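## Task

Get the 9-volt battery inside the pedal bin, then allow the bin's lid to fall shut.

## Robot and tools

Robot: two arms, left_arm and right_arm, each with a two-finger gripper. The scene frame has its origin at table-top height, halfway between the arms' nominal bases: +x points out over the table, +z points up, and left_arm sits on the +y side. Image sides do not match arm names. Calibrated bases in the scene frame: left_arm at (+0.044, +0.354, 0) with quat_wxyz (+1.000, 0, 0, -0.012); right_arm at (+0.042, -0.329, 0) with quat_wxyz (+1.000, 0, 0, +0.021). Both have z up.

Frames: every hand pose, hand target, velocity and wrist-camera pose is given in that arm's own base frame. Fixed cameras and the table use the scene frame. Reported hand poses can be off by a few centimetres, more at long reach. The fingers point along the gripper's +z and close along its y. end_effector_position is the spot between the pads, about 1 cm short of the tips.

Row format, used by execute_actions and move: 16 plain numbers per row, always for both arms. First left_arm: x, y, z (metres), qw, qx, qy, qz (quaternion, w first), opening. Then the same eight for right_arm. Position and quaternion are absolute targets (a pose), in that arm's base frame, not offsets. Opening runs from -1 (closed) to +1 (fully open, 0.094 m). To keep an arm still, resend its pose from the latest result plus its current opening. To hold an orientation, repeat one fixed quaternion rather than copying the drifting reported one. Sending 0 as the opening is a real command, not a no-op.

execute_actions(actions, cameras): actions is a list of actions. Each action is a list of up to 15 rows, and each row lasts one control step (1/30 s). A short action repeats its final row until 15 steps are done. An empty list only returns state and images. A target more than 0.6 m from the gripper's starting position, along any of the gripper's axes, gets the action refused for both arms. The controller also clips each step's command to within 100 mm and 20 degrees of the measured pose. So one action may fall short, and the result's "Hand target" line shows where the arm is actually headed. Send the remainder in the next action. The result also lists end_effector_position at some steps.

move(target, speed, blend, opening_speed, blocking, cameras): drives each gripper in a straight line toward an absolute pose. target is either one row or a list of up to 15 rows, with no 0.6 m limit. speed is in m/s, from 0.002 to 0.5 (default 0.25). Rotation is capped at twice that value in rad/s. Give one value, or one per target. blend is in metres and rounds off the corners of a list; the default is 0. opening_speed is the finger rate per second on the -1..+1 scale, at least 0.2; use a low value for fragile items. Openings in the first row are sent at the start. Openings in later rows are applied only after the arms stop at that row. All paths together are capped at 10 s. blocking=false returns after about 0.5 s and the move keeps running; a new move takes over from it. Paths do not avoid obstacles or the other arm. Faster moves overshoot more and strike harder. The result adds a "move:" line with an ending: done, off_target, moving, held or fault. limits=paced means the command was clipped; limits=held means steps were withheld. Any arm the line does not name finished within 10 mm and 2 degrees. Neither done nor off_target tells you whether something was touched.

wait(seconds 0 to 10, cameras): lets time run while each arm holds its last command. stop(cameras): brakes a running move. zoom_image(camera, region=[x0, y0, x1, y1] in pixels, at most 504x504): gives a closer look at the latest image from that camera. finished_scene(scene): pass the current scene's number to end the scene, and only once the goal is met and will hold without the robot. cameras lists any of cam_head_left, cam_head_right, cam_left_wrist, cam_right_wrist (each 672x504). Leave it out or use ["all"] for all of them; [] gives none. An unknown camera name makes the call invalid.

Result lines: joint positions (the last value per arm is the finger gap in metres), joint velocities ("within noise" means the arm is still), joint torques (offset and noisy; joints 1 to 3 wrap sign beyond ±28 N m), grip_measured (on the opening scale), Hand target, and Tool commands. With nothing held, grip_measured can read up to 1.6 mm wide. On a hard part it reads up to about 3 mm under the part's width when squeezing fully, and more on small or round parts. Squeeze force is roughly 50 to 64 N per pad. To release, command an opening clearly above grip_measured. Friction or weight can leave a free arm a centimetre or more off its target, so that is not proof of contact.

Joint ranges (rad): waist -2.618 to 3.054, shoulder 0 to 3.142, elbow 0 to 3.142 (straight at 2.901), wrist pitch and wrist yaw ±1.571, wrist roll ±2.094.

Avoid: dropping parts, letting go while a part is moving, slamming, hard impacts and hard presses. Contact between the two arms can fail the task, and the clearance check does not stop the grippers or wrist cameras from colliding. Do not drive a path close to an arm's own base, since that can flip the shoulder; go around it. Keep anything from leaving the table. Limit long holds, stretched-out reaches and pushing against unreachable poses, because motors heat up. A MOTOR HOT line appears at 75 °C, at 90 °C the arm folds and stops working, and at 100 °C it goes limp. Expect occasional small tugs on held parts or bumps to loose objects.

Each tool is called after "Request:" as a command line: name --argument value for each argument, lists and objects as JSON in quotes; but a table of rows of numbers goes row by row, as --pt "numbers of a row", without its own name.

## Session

Request:
execute_actions --actions '[]'

Scene clock: 0.00 s.
left_arm: end_effector_position=(+0.3825, +0.0022, +0.1424) grip_measured=+1.000 end_effector_quat_wxyz=(+0.680, -0.017, +0.733, +0.016) | right_arm: end_effector_position=(+0.3770, -0.0132, +0.1415) grip_measured=+1.000 end_effector_quat_wxyz=(+0.681, +0.045, +0.730, -0.051)
Joint positions: left_arm=[-0.034 1.548 0.237 1.235 -0.08 -0.006 0.094] | right_arm=[0.049 1.551 0.218 1.263 0.185 0 0.094]
Joint velocities: within noise
Joint torques (N m): no reading
Motor temperatures (°C): left_arm=[23 25 24 21 23 21 22] | right_arm=[21 22 25 21 19 22 23]
Heat: left arm: 25 °C; right arm: 25 °C.
Hand target: left_arm +0.3835, +0.0022, +0.1457; +0.683, -0.017, +0.730, +0.016 | right_arm +0.3783, -0.0132, +0.1469; +0.686, +0.046, +0.724, -0.050
Tool commands: left_gripper/opening=+1.0 right_gripper/opening=+1.0
camera_calibration:
cam_left_wrist: T_world_to_cam=[[0.0471504, -0.998309, 0.034005, -0.023513], [-0.379531, -0.0493944, -0.92386, 0.313278], [0.923977, 0.0306544, -0.381218, -0.1933], [0, 0, 0, 1]] pos_world=[0.298612, -0.00207361, 0.216535]
cam_right_wrist: T_world_to_cam=[[-0.172729, -0.984572, 0.0279806, 0.0425526], [-0.361301, 0.0369064, -0.931719, 0.306273], [0.916311, -0.171044, -0.362102, -0.190335], [0, 0, 0, 1]] pos_world=[0.292413, -0.00196305, 0.215249]

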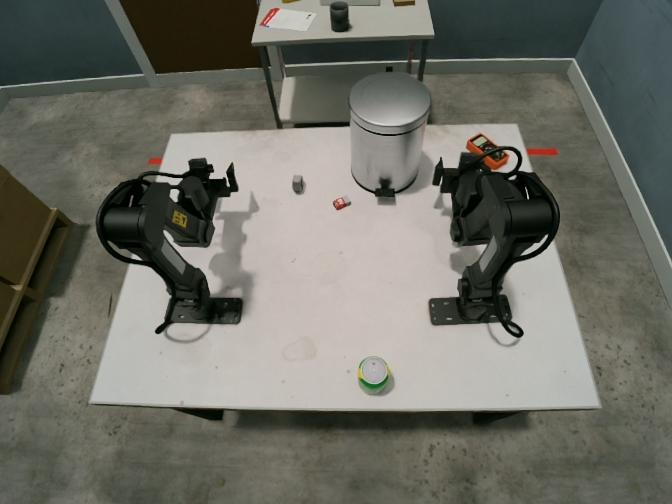

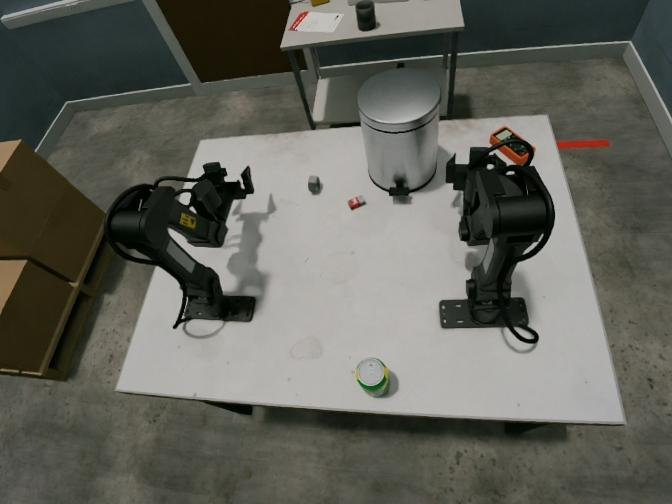

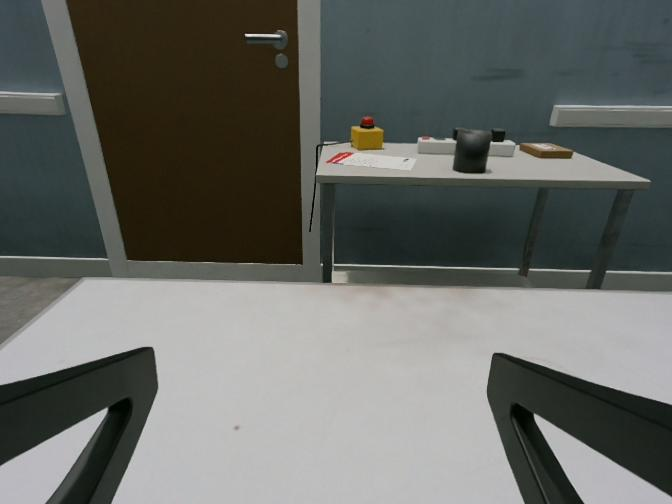

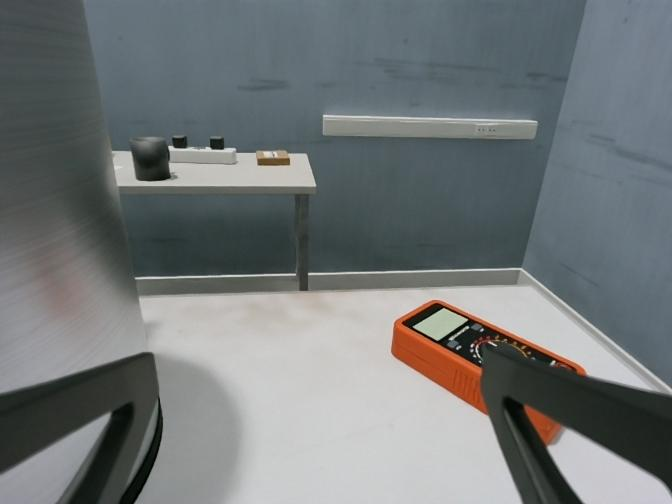

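Request:
zoom_image --camera "cam_head_left" --region '[270, 60, 450, 220]'

Request:
zoom_image --camera "cam_head_left" --region '[280, 165, 370, 225]'

Scaled by 2.800.

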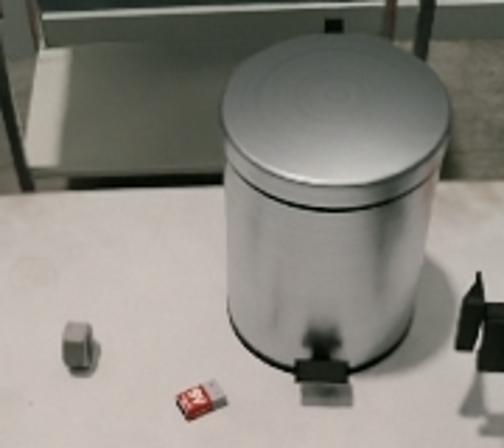

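Scaled by 5.600.

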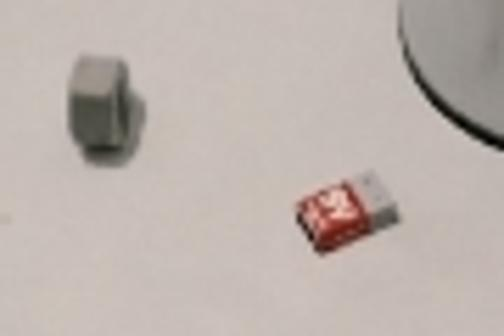

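Request:
move --target '[0.3825,0.0022,0.1457,0.683,-0.017,0.730,0.016,-0.9,0.29,0.26,0.15,0.242,-0.346,0.902,0.093,1]'

Scene clock: 41.23 s.
left_arm: end_effector_position=(+0.3825, +0.0022, +0.1424) grip_measured=-0.898 end_effector_quat_wxyz=(+0.680, -0.017, +0.733, +0.016) | right_arm: end_effector_position=(+0.2872, +0.2543, +0.1437) grip_measured=+1.000 end_effector_quat_wxyz=(+0.239, -0.344, +0.904, +0.087)
Joint positions: left_arm=[-0.034 1.548 0.237 1.235 -0.08 -0.006 0.005] | right_arm=[0.725 1.534 1.206 -0.729 0.005 -0.004 0.094]
Joint velocities: within noise
Joint torques (N m): left_arm=[-0.12 -5.52 4.22 1.95 0.01 0.03] | right_arm=[0.23 -5.63 8.05 1.07 -0.1 0.02]
Motor temperatures (°C): left_arm=[22 25 25 25 23 21 22] | right_arm=[21 23 25 25 19 22 23]
Heat: left arm: 25 °C; right arm: 25 °C.
Hand target: left_arm +0.3825, +0.0022, +0.1457; +0.683, -0.017, +0.730, +0.016 | right_arm +0.2899, +0.2598, +0.1500; +0.242, -0.346, +0.902, +0.093
Off the commanded pose: left_arm 0.003 m, 1 deg | right_arm 0.009 m, 1 deg.
move: done
camera_calibration:
cam_left_wrist: T_world_to_cam=[[0.0471504, -0.998309, 0.034005, -0.023513], [-0.379531, -0.0493944, -0.92386, 0.313278], [0.923977, 0.0306544, -0.381218, -0.1933], [0, 0, 0, 1]] pos_world=[0.298612, -0.00207361, 0.216535]
cam_right_wrist: T_world_to_cam=[[0.656869, -0.752541, 0.0469534, -0.00957303], [-0.730178, -0.650408, -0.209307, 0.442966], [0.188051, 0.103203, -0.976722, 0.166277], [0, 0, 0, 1]] pos_world=[0.298463, 0.263744, 0.255572]

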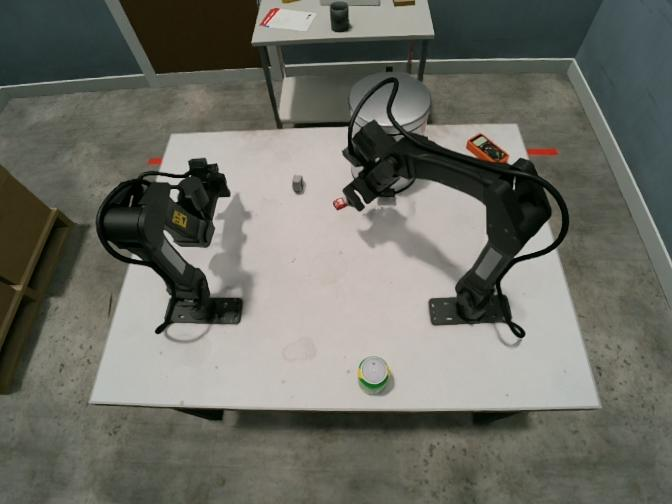

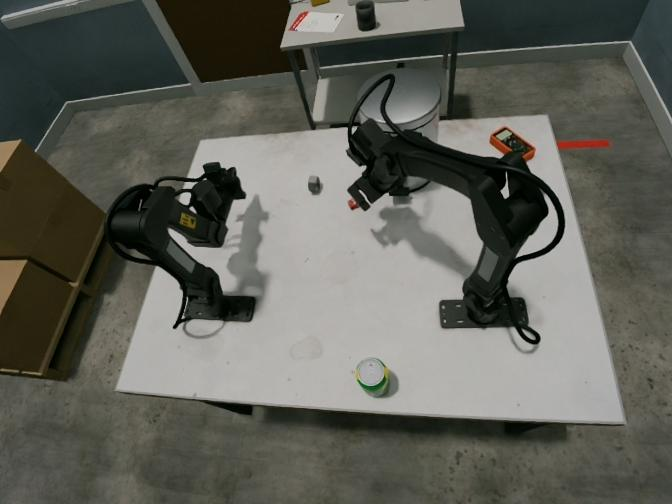

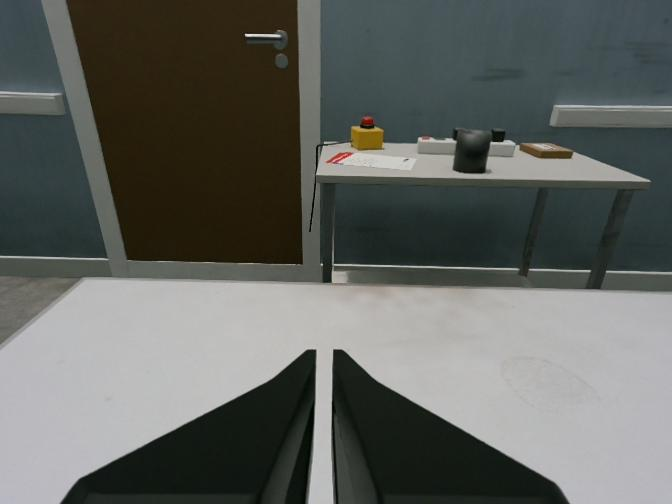

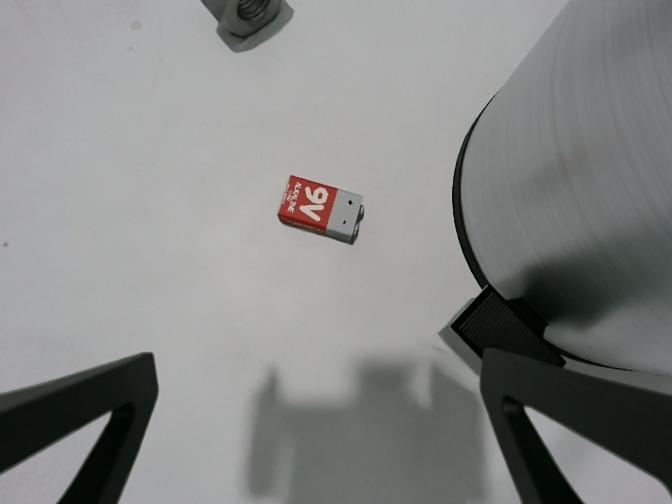

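Request:
move --pt "0.3825 0.0022 0.1457 0.683 -0.017 0.730 0.016 -0.9 0.360 0.317 0.075 0.152 -0.230 0.960 0.0365 1" --pt "0.3825 0.0022 0.1457 0.683 -0.017 0.730 0.016 -0.9 0.360 0.317 0.026 0.152 -0.230 0.960 0.0365 1" --speed 0.15 --cameras '["cam_head_left","cam_right_wrist"]'

Scene clock: 67.10 s.
left_arm: end_effector_position=(+0.3825, +0.0022, +0.1424) grip_measured=-0.898 end_effector_quat_wxyz=(+0.680, -0.017, +0.733, +0.016) | right_arm: end_effector_position=(+0.3587, +0.3149, +0.0291) grip_measured=+1.000 end_effector_quat_wxyz=(+0.147, -0.231, +0.961, +0.039)
Joint positions: left_arm=[-0.034 1.548 0.237 1.235 -0.08 -0.006 0.005] | right_arm=[0.746 2.145 1.607 -0.735 0.074 0.263 0.094]
Joint velocities: within noise
Joint torques (N m): left_arm=[-0.09 -5.53 4.26 1.95 0 0.02] | right_arm=[0.46 -10.51 5.18 0.97 0.14 0.07]
Motor temperatures (°C): left_arm=[22 25 25 27 23 21 22] | right_arm=[21 24 26 24 19 22 23]
Heat: left arm: 27 °C; right arm: 26 °C.
Hand target: left_arm +0.3825, +0.0022, +0.1457; +0.683, -0.017, +0.730, +0.016 | right_arm +0.3599, +0.3170, +0.0260; +0.152, -0.230, +0.961, +0.037
Off the commanded pose: left_arm 0.003 m, 1 deg | right_arm 0.004 m, 1 deg.
move: done
camera_calibration:
cam_right_wrist: T_world_to_cam=[[0.456068, -0.889301, 0.0338403, 0.109939], [-0.889753, -0.45643, -0.0034202, 0.500728], [0.0184873, -0.0285496, -0.999421, 0.137596], [0, 0, 0, 1]] pos_world=[0.392841, 0.330245, 0.135509]
Images, in order (width x height): cam_head_left 672x504, cam_right_wrist 672x504.

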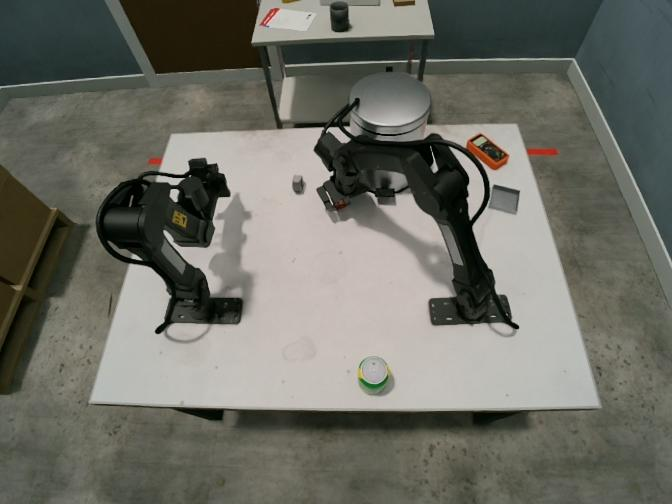

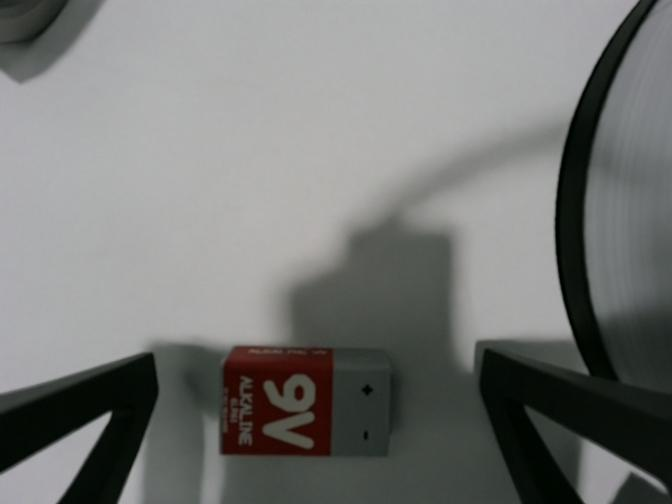

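Request:
move --pt "0.3825 0.0022 0.1457 0.683 -0.017 0.730 0.016 -0.9 0.359 0.320 0.017 0.152 -0.230 0.960 0.0365 1" --pt "0.3825 0.0022 0.1457 0.683 -0.017 0.730 0.016 -0.9 0.359 0.320 0.017 0.152 -0.230 0.960 0.0365 -0.25" --speed 0.1 --opening_speed 0.8 --cameras '["cam_right_wrist"]'

Scene clock: 78.77 s.
left_arm: end_effector_position=(+0.3825, +0.0022, +0.1424) grip_measured=-0.898 end_effector_quat_wxyz=(+0.680, -0.017, +0.733, +0.016) | right_arm: end_effector_position=(+0.3600, +0.3199, +0.0267) grip_measured=-0.024 end_effector_quat_wxyz=(+0.155, -0.231, +0.960, +0.043)
Joint positions: left_arm=[-0.034 1.548 0.237 1.235 -0.08 -0.006 0.005] | right_arm=[0.754 2.151 1.601 -0.707 0.079 0.269 0.046]
Joint velocities: within noise
Joint torques (N m): left_arm=[-0.1 -5.55 4.25 1.95 0 0.01] | right_arm=[0.42 -9.87 4.71 0.99 0.12 0.08]
Motor temperatures (°C): left_arm=[22 25 25 27 23 21 22] | right_arm=[21 26 26 24 19 22 23]
Heat: left arm: 27 °C; right arm: 26 °C.
Hand target: left_arm +0.3825, +0.0022, +0.1457; +0.683, -0.017, +0.730, +0.016 | right_arm +0.3589, +0.3198, +0.0172; +0.152, -0.230, +0.960, +0.036
Off the commanded pose: left_arm 0.003 m, 1 deg | right_arm 0.010 m, 1 deg.
move: done
camera_calibration:
cam_right_wrist: T_world_to_cam=[[0.455459, -0.88971, 0.0312079, 0.114243], [-0.889673, -0.45615, -0.0202389, 0.504474], [0.0322422, -0.0185469, -0.999308, 0.127166], [0, 0, 0, 1]] pos_world=[0.392684, 0.334118, 0.133723]
Images, in order (width x height): cam_right_wrist 672x504.

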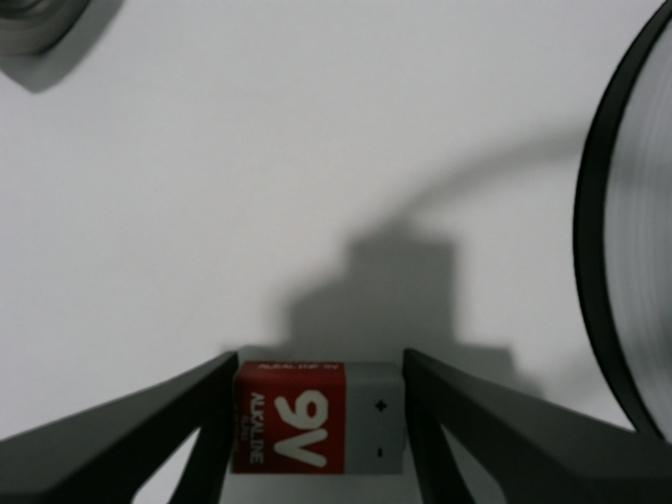

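Request:
move --pt "0.3825 0.0022 0.1457 0.683 -0.017 0.730 0.016 -0.9 0.355 0.310 0.10 0.152 -0.230 0.960 0.0365 -0.25" --pt "0.38 -0.05 0.18 0.499 0.0 0.867 0.0 -0.9 0.28 0.14 0.30 0.334 -0.164 0.916 0.0600 -0.25" --pt "0.345 -0.445 0.12 0.307 0.412 0.845 -0.150 -0.9 0.27 0.07 0.38 0.337 -0.119 0.928 0.0434 -0.25" --blend 0.03

Scene clock: 97.93 s.
left_arm: end_effector_position=(+0.3429, -0.4408, +0.1211) grip_measured=-0.898 end_effector_quat_wxyz=(+0.309, +0.407, +0.846, -0.150) | right_arm: end_effector_position=(+0.2760, +0.0715, +0.3761) grip_measured=-0.024 end_effector_quat_wxyz=(+0.332, -0.118, +0.935, +0.041)
Joint positions: left_arm=[-0.915 2.08 1.688 -0.477 -0.01 -0.015 0.005] | right_arm=[0.251 1.362 1.988 -1.515 0.002 0 0.046]
Joint velocities: within noise
Joint torques (N m): left_arm=[-0.02 -10.56 8.88 1.33 0.07 0.12] | right_arm=[-0.34 -4.86 3.67 1.32 -0.11 -0.05]
Motor temperatures (°C): left_arm=[22 25 26 28 23 21 22] | right_arm=[21 26 26 24 19 22 24]
Heat: left arm: 28 °C; right arm: 26 °C.
Hand target: left_arm +0.3450, -0.4449, +0.1201; +0.307, +0.412, +0.845, -0.150 | right_arm +0.2701, +0.0700, +0.3799; +0.338, -0.119, +0.932, +0.043
Off the commanded pose: left_arm 0.005 m, 1 deg | right_arm 0.007 m, 1 deg.
move: done
camera_calibration:
cam_left_wrist: T_world_to_cam=[[-0.765142, -0.643364, 0.0253152, -0.0271271], [-0.603548, 0.702985, -0.376221, 0.598747], [0.224251, -0.303141, -0.926184, 0.00755858], [0, 0, 0, 1]] pos_world=[0.338921, -0.436072, 0.232948]
cam_right_wrist: T_world_to_cam=[[0.232908, -0.971658, 0.0404299, -0.0155741], [-0.899933, -0.2311, -0.369748, 0.441758], [0.368612, 0.049733, -0.928252, 0.349945], [0, 0, 0, 1]] pos_world=[0.272186, 0.0695538, 0.488806]

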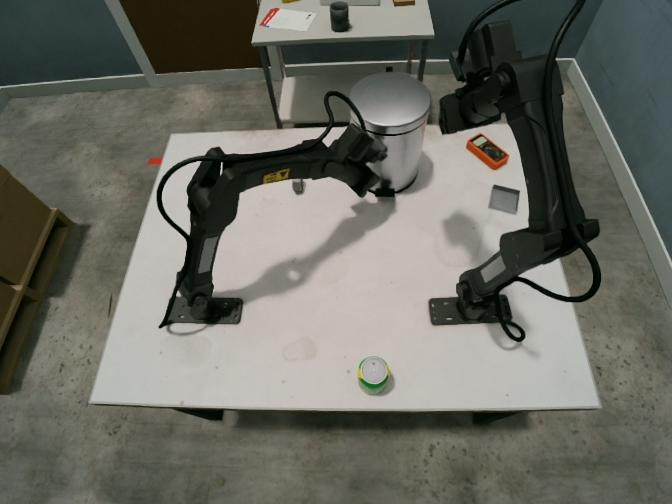

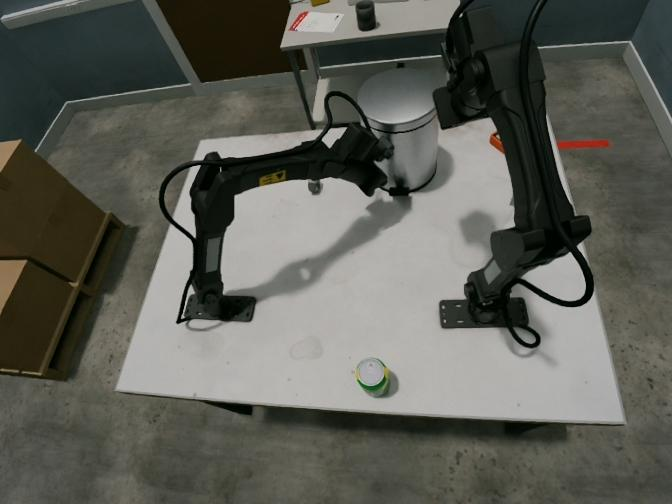

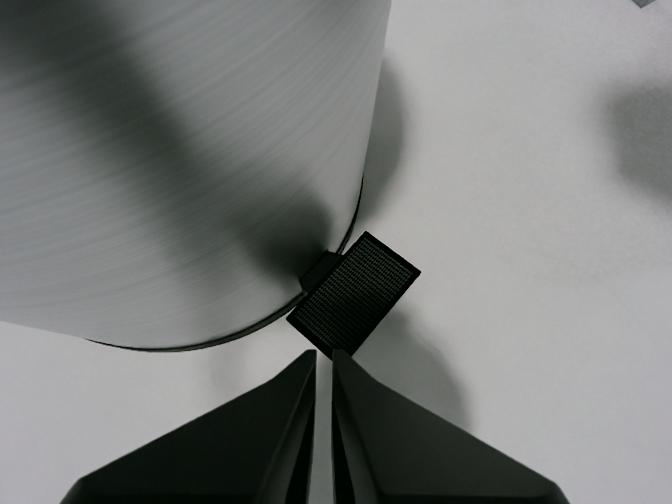

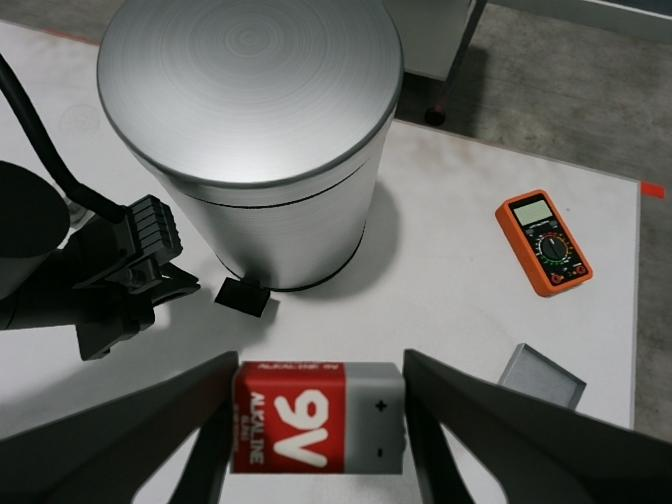

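Request:
move --pt "0.355 -0.485 0.075 0.307 0.412 0.845 -0.150 -0.9 0.27 0.07 0.38 0.337 -0.119 0.928 0.0434 -0.25" --pt "0.357 -0.486 0.015 0.307 0.412 0.845 -0.150 -0.9 0.27 0.07 0.38 0.337 -0.119 0.928 0.0434 -0.25" --blend 0.01 --speed 0.15

Scene clock: 110.10 s.
left_arm: end_effector_position=(+0.3569, -0.4976, +0.0659) grip_measured=-0.898 end_effector_quat_wxyz=(+0.345, +0.416, +0.823, -0.173) | right_arm: end_effector_position=(+0.2759, +0.0715, +0.3760) grip_measured=-0.024 end_effector_quat_wxyz=(+0.331, -0.118, +0.935, +0.041)
Joint positions: left_arm=[-0.955 2.296 1.751 -0.235 -0.016 -0.012 0.005] | right_arm=[0.251 1.362 1.988 -1.516 0.002 -0.001 0.046]
Joint velocities: within noise
Joint torques (N m): left_arm=[0.69 -8.38 4.44 1.5 -0.09 -0.18] | right_arm=[-0.31 -4.88 3.73 1.33 -0.1 -0.05]
Motor temperatures (°C): left_arm=[22 26 27 27 23 21 22] | right_arm=[21 24 26 24 19 22 24]
Heat: left arm: 27 °C; right arm: 26 °C.
Hand target: left_arm +0.3550, -0.4835, +0.0170; +0.307, +0.412, +0.845, -0.150 | right_arm +0.2701, +0.0700, +0.3799; +0.339, -0.120, +0.932, +0.043
Off the commanded pose: left_arm 0.052 m, 6 deg | right_arm 0.007 m, 1 deg.
move: off_target (left_arm)
camera_calibration:
cam_left_wrist: T_world_to_cam=[[-0.790649, -0.611842, 0.0228647, -0.0265622], [-0.552445, 0.696797, -0.45747, 0.610452], [0.263967, -0.37433, -0.888931, -0.115957], [0, 0, 0, 1]] pos_world=[0.346849, -0.48502, 0.176793]
cam_right_wrist: T_world_to_cam=[[0.233224, -0.971572, 0.0406822, -0.0157597], [-0.900115, -0.231523, -0.369038, 0.44139], [0.367966, 0.0494497, -0.928523, 0.350189], [0, 0, 0, 1]] pos_world=[0.27212, 0.0695636, 0.48869]

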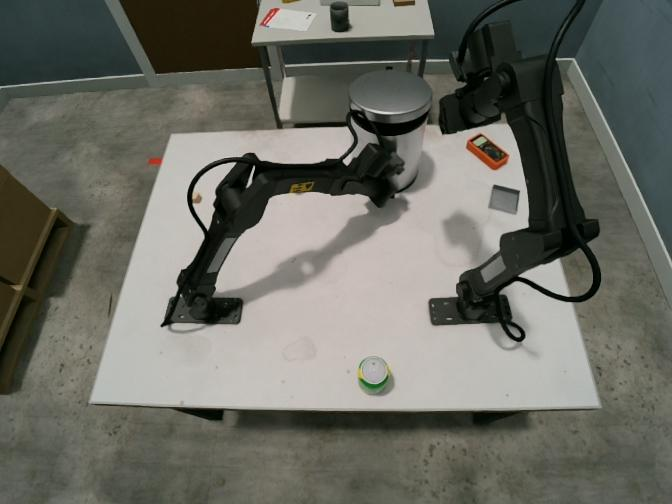

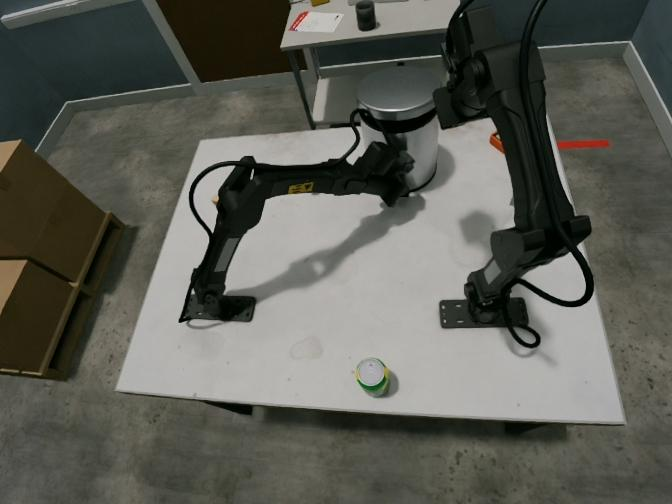

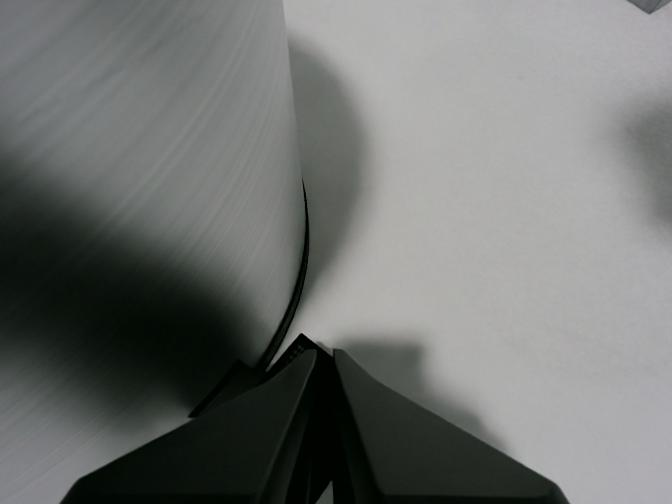

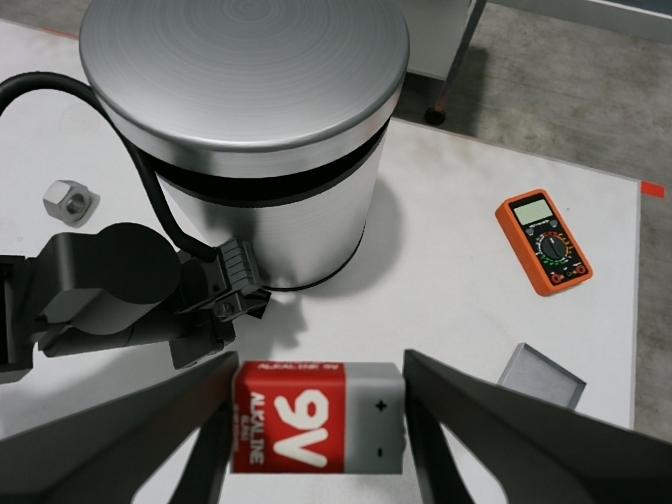

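Request:
move --pt "0.352 -0.476 0.095 0.307 0.412 0.845 -0.150 -0.9 0.27 0.07 0.38 0.337 -0.119 0.928 0.0434 -0.25" --speed 0.15 --cameras '["cam_left_wrist","cam_right_wrist"]'

Request:
zoom_image --camera "cam_left_wrist" --region '[200, 200, 450, 450]'

Scene clock: 119.57 s.
left_arm: end_effector_position=(+0.3479, -0.4818, +0.0736) grip_measured=-0.898 end_effector_quat_wxyz=(+0.302, +0.423, +0.841, -0.150) | right_arm: end_effector_position=(+0.2758, +0.0715, +0.3759) grip_measured=-0.024 end_effector_quat_wxyz=(+0.331, -0.118, +0.935, +0.041)
Joint positions: left_arm=[-0.952 2.273 1.815 -0.426 -0.015 -0.014 0.005] | right_arm=[0.251 1.362 1.988 -1.517 0.002 -0.001 0.046]
Joint velocities: within noise
Joint torques (N m): left_arm=[0.77 -17.07 8.02 1.02 -0.05 -0.12] | right_arm=[-0.32 -4.86 3.69 1.33 -0.1 -0.06]
Motor temperatures (°C): left_arm=[22 27 26 28 23 22 22] | right_arm=[21 24 26 25 19 22 25]
Heat: left arm: 28 °C; right arm: 26 °C.
Hand target: left_arm +0.3520, -0.4762, +0.0944; +0.307, +0.412, +0.845, -0.150 | right_arm +0.2701, +0.0701, +0.3799; +0.338, -0.120, +0.932, +0.044
Off the commanded pose: left_arm 0.023 m, 1 deg | right_arm 0.007 m, 1 deg.
move: off_target (left_arm)
camera_calibration:
cam_left_wrist: T_world_to_cam=[[-0.786569, -0.617176, 0.0200818, -0.0280132], [-0.580915, 0.728544, -0.362991, 0.616308], [0.209399, -0.297183, -0.931576, -0.0415655], [0, 0, 0, 1]] pos_world=[0.344692, -0.478649, 0.185555]
cam_right_wrist: T_world_to_cam=[[0.233475, -0.971524, 0.040392, -0.0156542], [-0.900223, -0.231668, -0.368684, 0.441207], [0.367542, 0.0497165, -0.928677, 0.350319], [0, 0, 0, 1]] pos_world=[0.272082, 0.0695886, 0.488632]
Images, in order (width x height): cam_left_wrist 672x504, cam_right_wrist 672x504.

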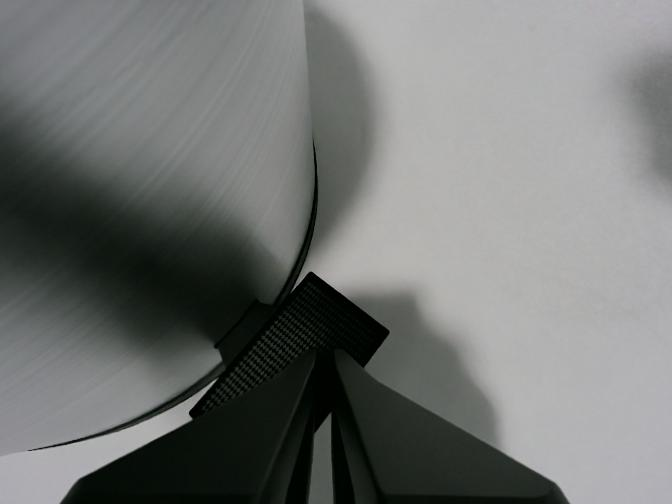

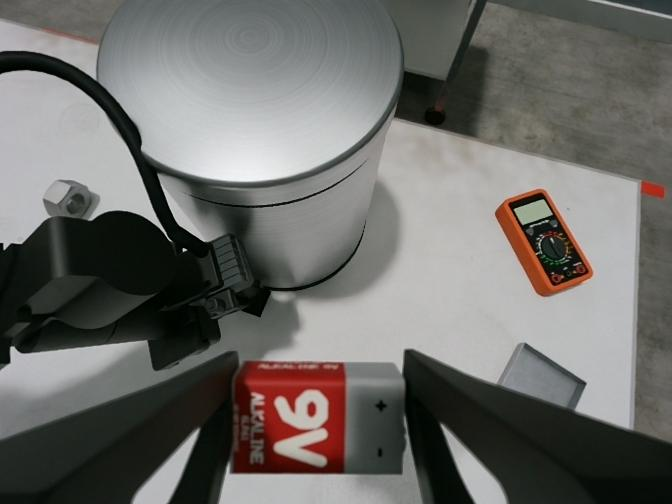

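Scaled by 2.016.

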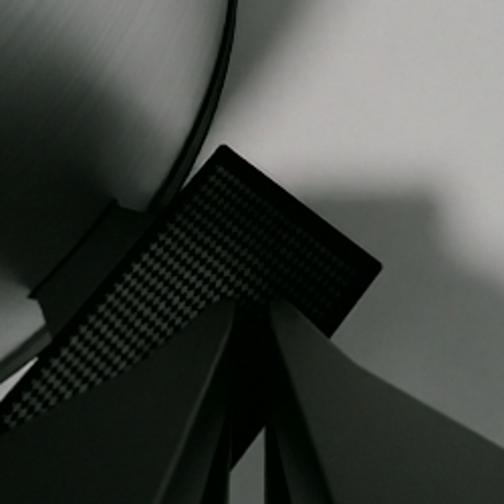

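Request:
move --pt "0.347 -0.474 -0.03 0.307 0.412 0.845 -0.150 -0.9 0.27 0.07 0.38 0.337 -0.119 0.928 0.0434 -0.25" --speed 0.12 --cameras '["cam_left_wrist","cam_right_wrist","cam_head_left"]'

Scene clock: 133.53 s.
left_arm: end_effector_position=(+0.3561, -0.4935, +0.0403) grip_measured=-0.898 end_effector_quat_wxyz=(+0.368, +0.406, +0.815, -0.187) | right_arm: end_effector_position=(+0.2757, +0.0715, +0.3759) grip_measured=-0.024 end_effector_quat_wxyz=(+0.331, -0.118, +0.935, +0.041)
Joint positions: left_arm=[-0.952 2.298 1.6 -0.022 -0.015 -0.021 0.005] | right_arm=[0.251 1.362 1.988 -1.517 0.002 -0.001 0.046]
Joint velocities: within noise
Joint torques (N m): left_arm=[0.16 -6.68 3.71 1.22 -0.1 -0.1] | right_arm=[-0.31 -4.82 3.71 1.34 -0.09 -0.06]
Motor temperatures (°C): left_arm=[22 29 26 27 23 22 22] | right_arm=[21 23 26 25 19 22 25]
Heat: left arm: 29 °C; right arm: 26 °C.
Hand target: left_arm +0.3441, -0.4703, -0.0257; +0.307, +0.412, +0.845, -0.150 | right_arm +0.2700, +0.0701, +0.3799; +0.338, -0.120, +0.932, +0.044
Off the commanded pose: left_arm 0.074 m, 9 deg | right_arm 0.007 m, 1 deg.
move: off_target (left_arm)
camera_calibration:
cam_left_wrist: T_world_to_cam=[[-0.786248, -0.61703, 0.032986, -0.0286989], [-0.544458, 0.666553, -0.509188, 0.579751], [0.292198, -0.418308, -0.860023, -0.169901], [0, 0, 0, 1]] pos_world=[0.342731, -0.475214, 0.15003]
cam_right_wrist: T_world_to_cam=[[0.23349, -0.97152, 0.040398, -0.0156595], [-0.90036, -0.231703, -0.368329, 0.441023], [0.367199, 0.0496283, -0.928817, 0.350445], [0, 0, 0, 1]] pos_world=[0.272052, 0.0695809, 0.488573]
Images, in order (width x height): cam_head_left 672x504, cam_left_wrist 672x504, cam_right_wrist 672x504.

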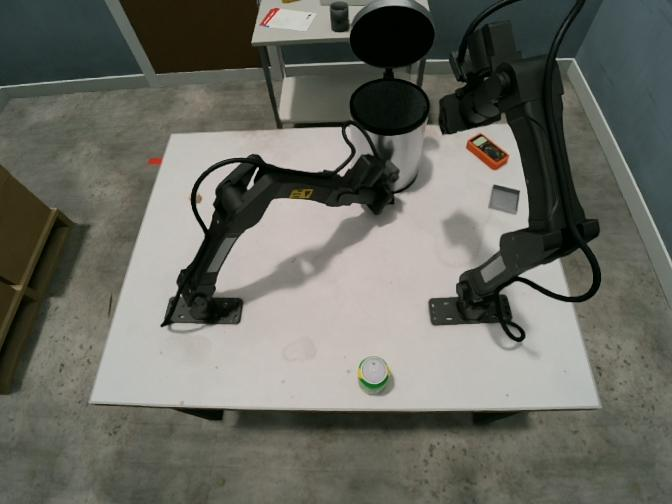

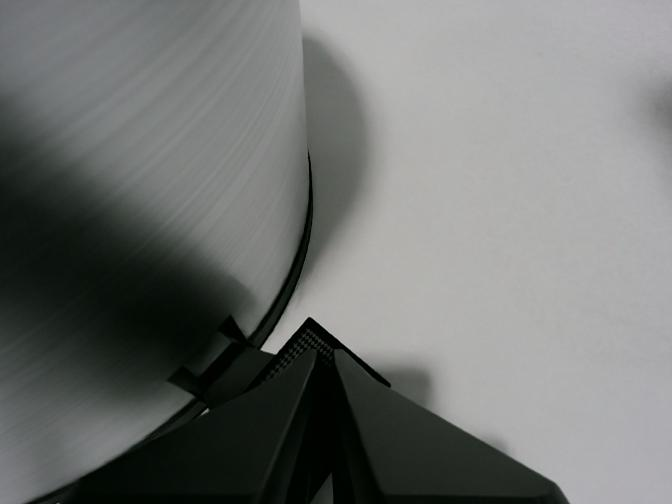

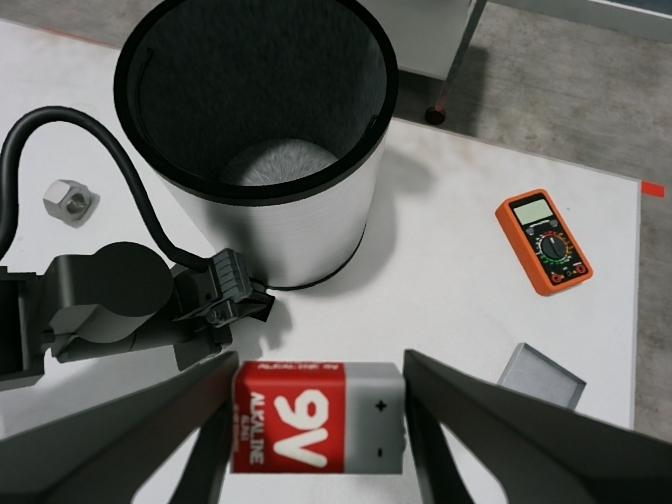

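Request:
move --pt "0.347 -0.474 -0.03 0.307 0.412 0.845 -0.150 -0.9 0.45 0.155 0.40 0.337 -0.164 0.926 0.060 -0.25" --pt "0.347 -0.474 -0.03 0.307 0.412 0.845 -0.150 -0.9 0.495 0.175 0.35 0.238 -0.169 0.956 0.042 -0.25" --pt "0.347 -0.474 -0.03 0.307 0.412 0.845 -0.150 -0.9 0.497 0.176 0.25 0.238 -0.169 0.956 0.042 -0.25" --blend 0.03 --speed 0.2

Scene clock: 148.97 s.
left_arm: end_effector_position=(+0.3560, -0.4934, +0.0396) grip_measured=-0.898 end_effector_quat_wxyz=(+0.369, +0.406, +0.815, -0.188) | right_arm: end_effector_position=(+0.4968, +0.1726, +0.2442) grip_measured=-0.024 end_effector_quat_wxyz=(+0.247, -0.165, +0.954, +0.043)
Joint positions: left_arm=[-0.952 2.298 1.594 -0.012 -0.015 -0.021 0.005] | right_arm=[0.33 2.386 2.843 -1.522 -0.006 -0.01 0.046]
Joint velocities: within noise
Joint torques (N m): left_arm=[0.2 -6.65 4.15 1.16 -0.1 -0.09] | right_arm=[0.47 -11.73 6.32 1.1 -0.04 -0.02]
Motor temperatures (°C): left_arm=[22 27 25 27 23 22 22] | right_arm=[21 24 26 25 19 22 25]
Heat: left arm: 27 °C; right arm: 26 °C.
Hand target: left_arm +0.3441, -0.4704, -0.0257; +0.308, +0.412, +0.844, -0.150 | right_arm +0.4965, +0.1758, +0.2496; +0.255, -0.168, +0.951, +0.045
Off the commanded pose: left_arm 0.073 m, 9 deg | right_arm 0.007 m, 1 deg.
elbow stopped short (right arm): the move would have taken joint 3 (elbow) straighter than the controller allows.
move: off_target (left_arm)
camera_calibration:
cam_left_wrist: T_world_to_cam=[[-0.786314, -0.616938, 0.0331447, -0.0286061], [-0.543441, 0.665125, -0.512134, 0.57832], [0.293909, -0.42071, -0.858266, -0.172336], [0, 0, 0, 1]] pos_world=[0.342441, -0.474807, 0.149215]
cam_right_wrist: T_world_to_cam=[[0.327829, -0.943885, 0.0401096, -0.0153021], [-0.922502, -0.328982, -0.201895, 0.6022], [0.203761, 0.0291859, -0.978586, 0.238775], [0, 0, 0, 1]] pos_world=[0.511894, 0.176701, 0.355857]

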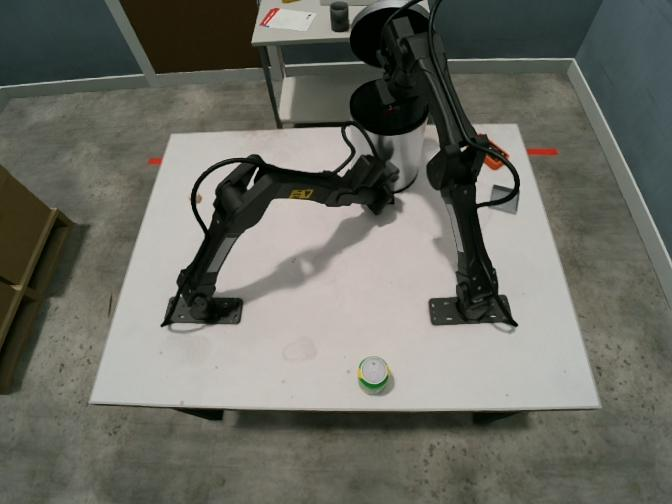

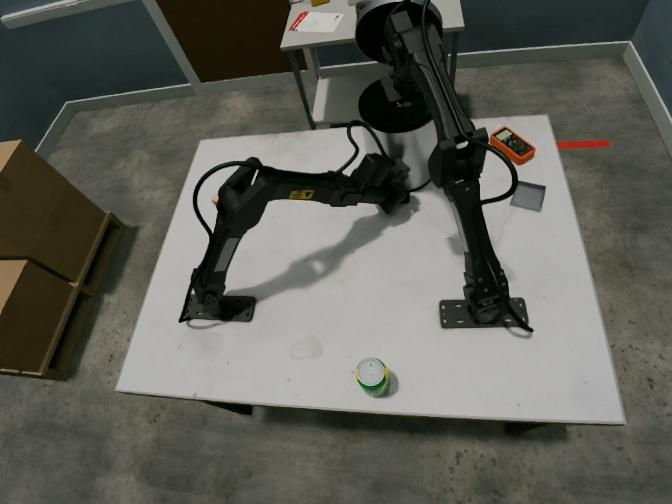

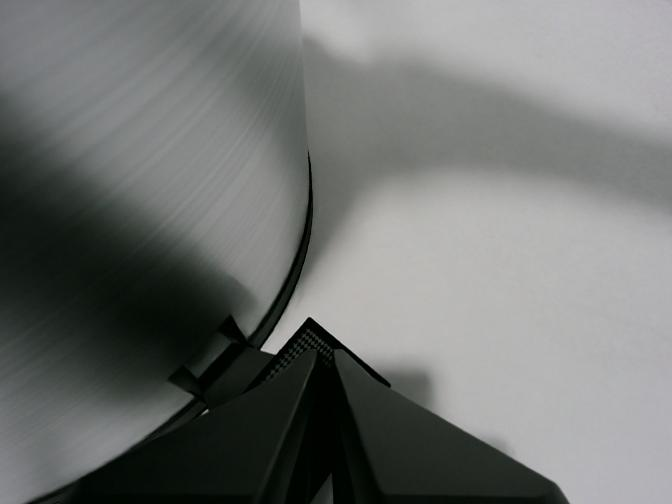

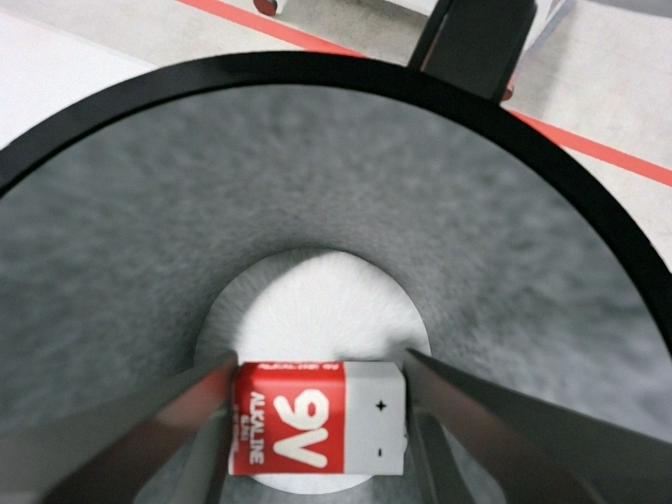

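Request:
move --pt "0.347 -0.474 -0.03 0.307 0.412 0.845 -0.150 -0.9 0.497 0.177 0.14 0.238 -0.169 0.956 0.042 -0.25" --pt "0.347 -0.474 -0.03 0.307 0.412 0.845 -0.150 -0.9 0.497 0.177 0.14 0.238 -0.169 0.956 0.042 0.5" --pt "0.347 -0.474 -0.03 0.307 0.412 0.845 -0.150 -0.9 0.495 0.176 0.28 0.238 -0.169 0.956 0.042 0.5" --pt "0.347 -0.474 -0.03 0.307 0.412 0.845 -0.150 -0.9 0.45 0.155 0.40 0.337 -0.164 0.926 0.060 0.5" --blend 0.02 --speed 0.2

Scene clock: 160.80 s.
left_arm: end_effector_position=(+0.3560, -0.4934, +0.0396) grip_measured=-0.898 end_effector_quat_wxyz=(+0.369, +0.406, +0.815, -0.188) | right_arm: end_effector_position=(+0.4501, +0.1566, +0.3902) grip_measured=+0.497 end_effector_quat_wxyz=(+0.400, -0.157, +0.900, +0.069)
Joint positions: left_arm=[-0.952 2.298 1.594 -0.012 -0.015 -0.021 0.005] | right_arm=[0.329 2.106 2.858 -1.488 -0.01 -0.012 0.07]
Joint velocities: within noise
Joint torques (N m): left_arm=[0.21 -6.64 4.16 1.17 -0.11 -0.1] | right_arm=[-0.49 -9.73 4.11 1.61 -0.12 -0.06]
Motor temperatures (°C): left_arm=[22 27 25 27 23 22 22] | right_arm=[21 27 26 25 19 22 25]
Heat: left arm: 27 °C; right arm: 27 °C.
Hand target: left_arm +0.3441, -0.4704, -0.0258; +0.308, +0.412, +0.844, -0.150 | right_arm +0.4495, +0.1548, +0.3993; +0.413, -0.158, +0.894, +0.072
Off the commanded pose: left_arm 0.073 m, 9 deg | right_arm 0.010 m, 8 deg.
elbow stopped short (right arm): the move would have taken joint 3 (elbow) straighter than the controller allows.
move: off_target (left_arm, right_arm); blend cut to 0 m at target 2; target 2's new opening was sent with right_arm's hand 0.021 m and 3 deg from that target
camera_calibration:
cam_left_wrist: T_world_to_cam=[[-0.786314, -0.616938, 0.0331447, -0.0286061], [-0.543441, 0.665125, -0.512134, 0.57832], [0.293909, -0.42071, -0.858266, -0.172336], [0, 0, 0, 1]] pos_world=[0.342441, -0.474807, 0.149215]
cam_right_wrist: T_world_to_cam=[[0.318354, -0.947207, 0.0380776, -0.0153716], [-0.810461, -0.29279, -0.507373, 0.646363], [0.491736, 0.130664, -0.860885, 0.200246], [0, 0, 0, 1]] pos_world=[0.430278, 0.148524, 0.500921]

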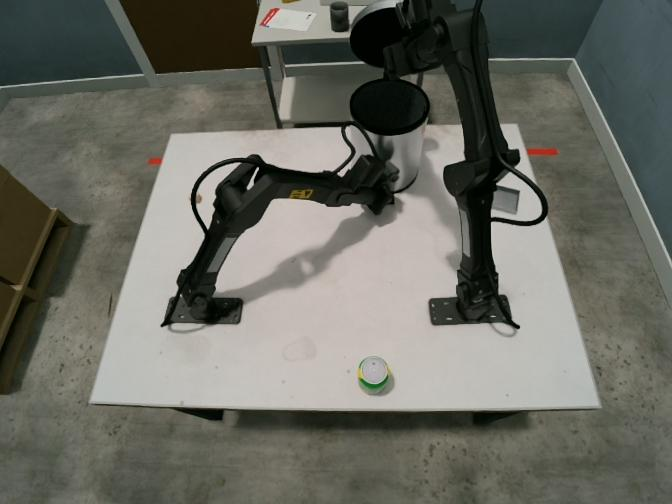

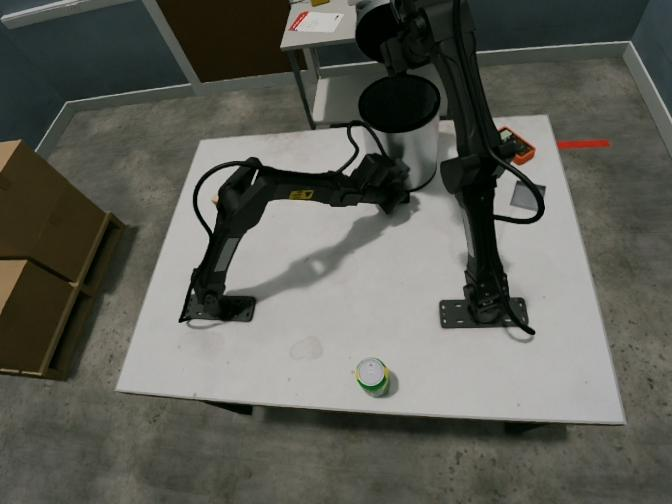

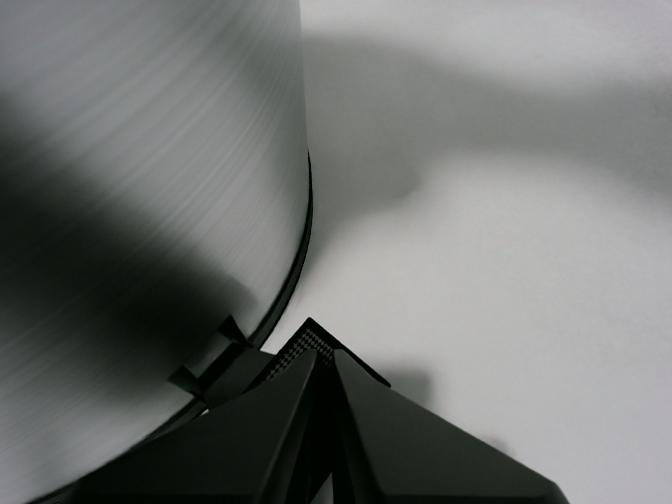

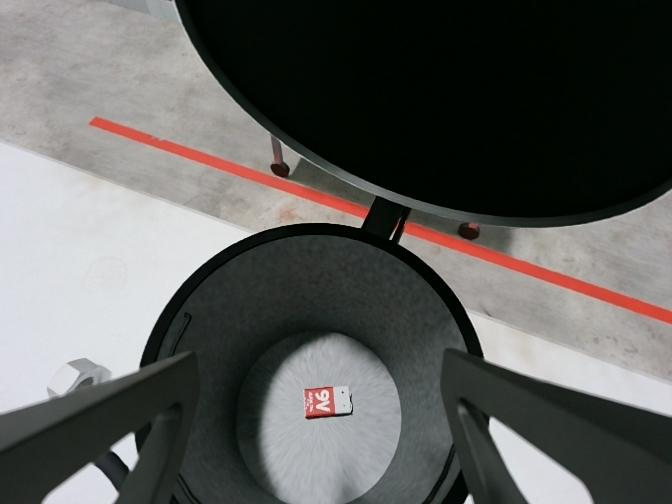

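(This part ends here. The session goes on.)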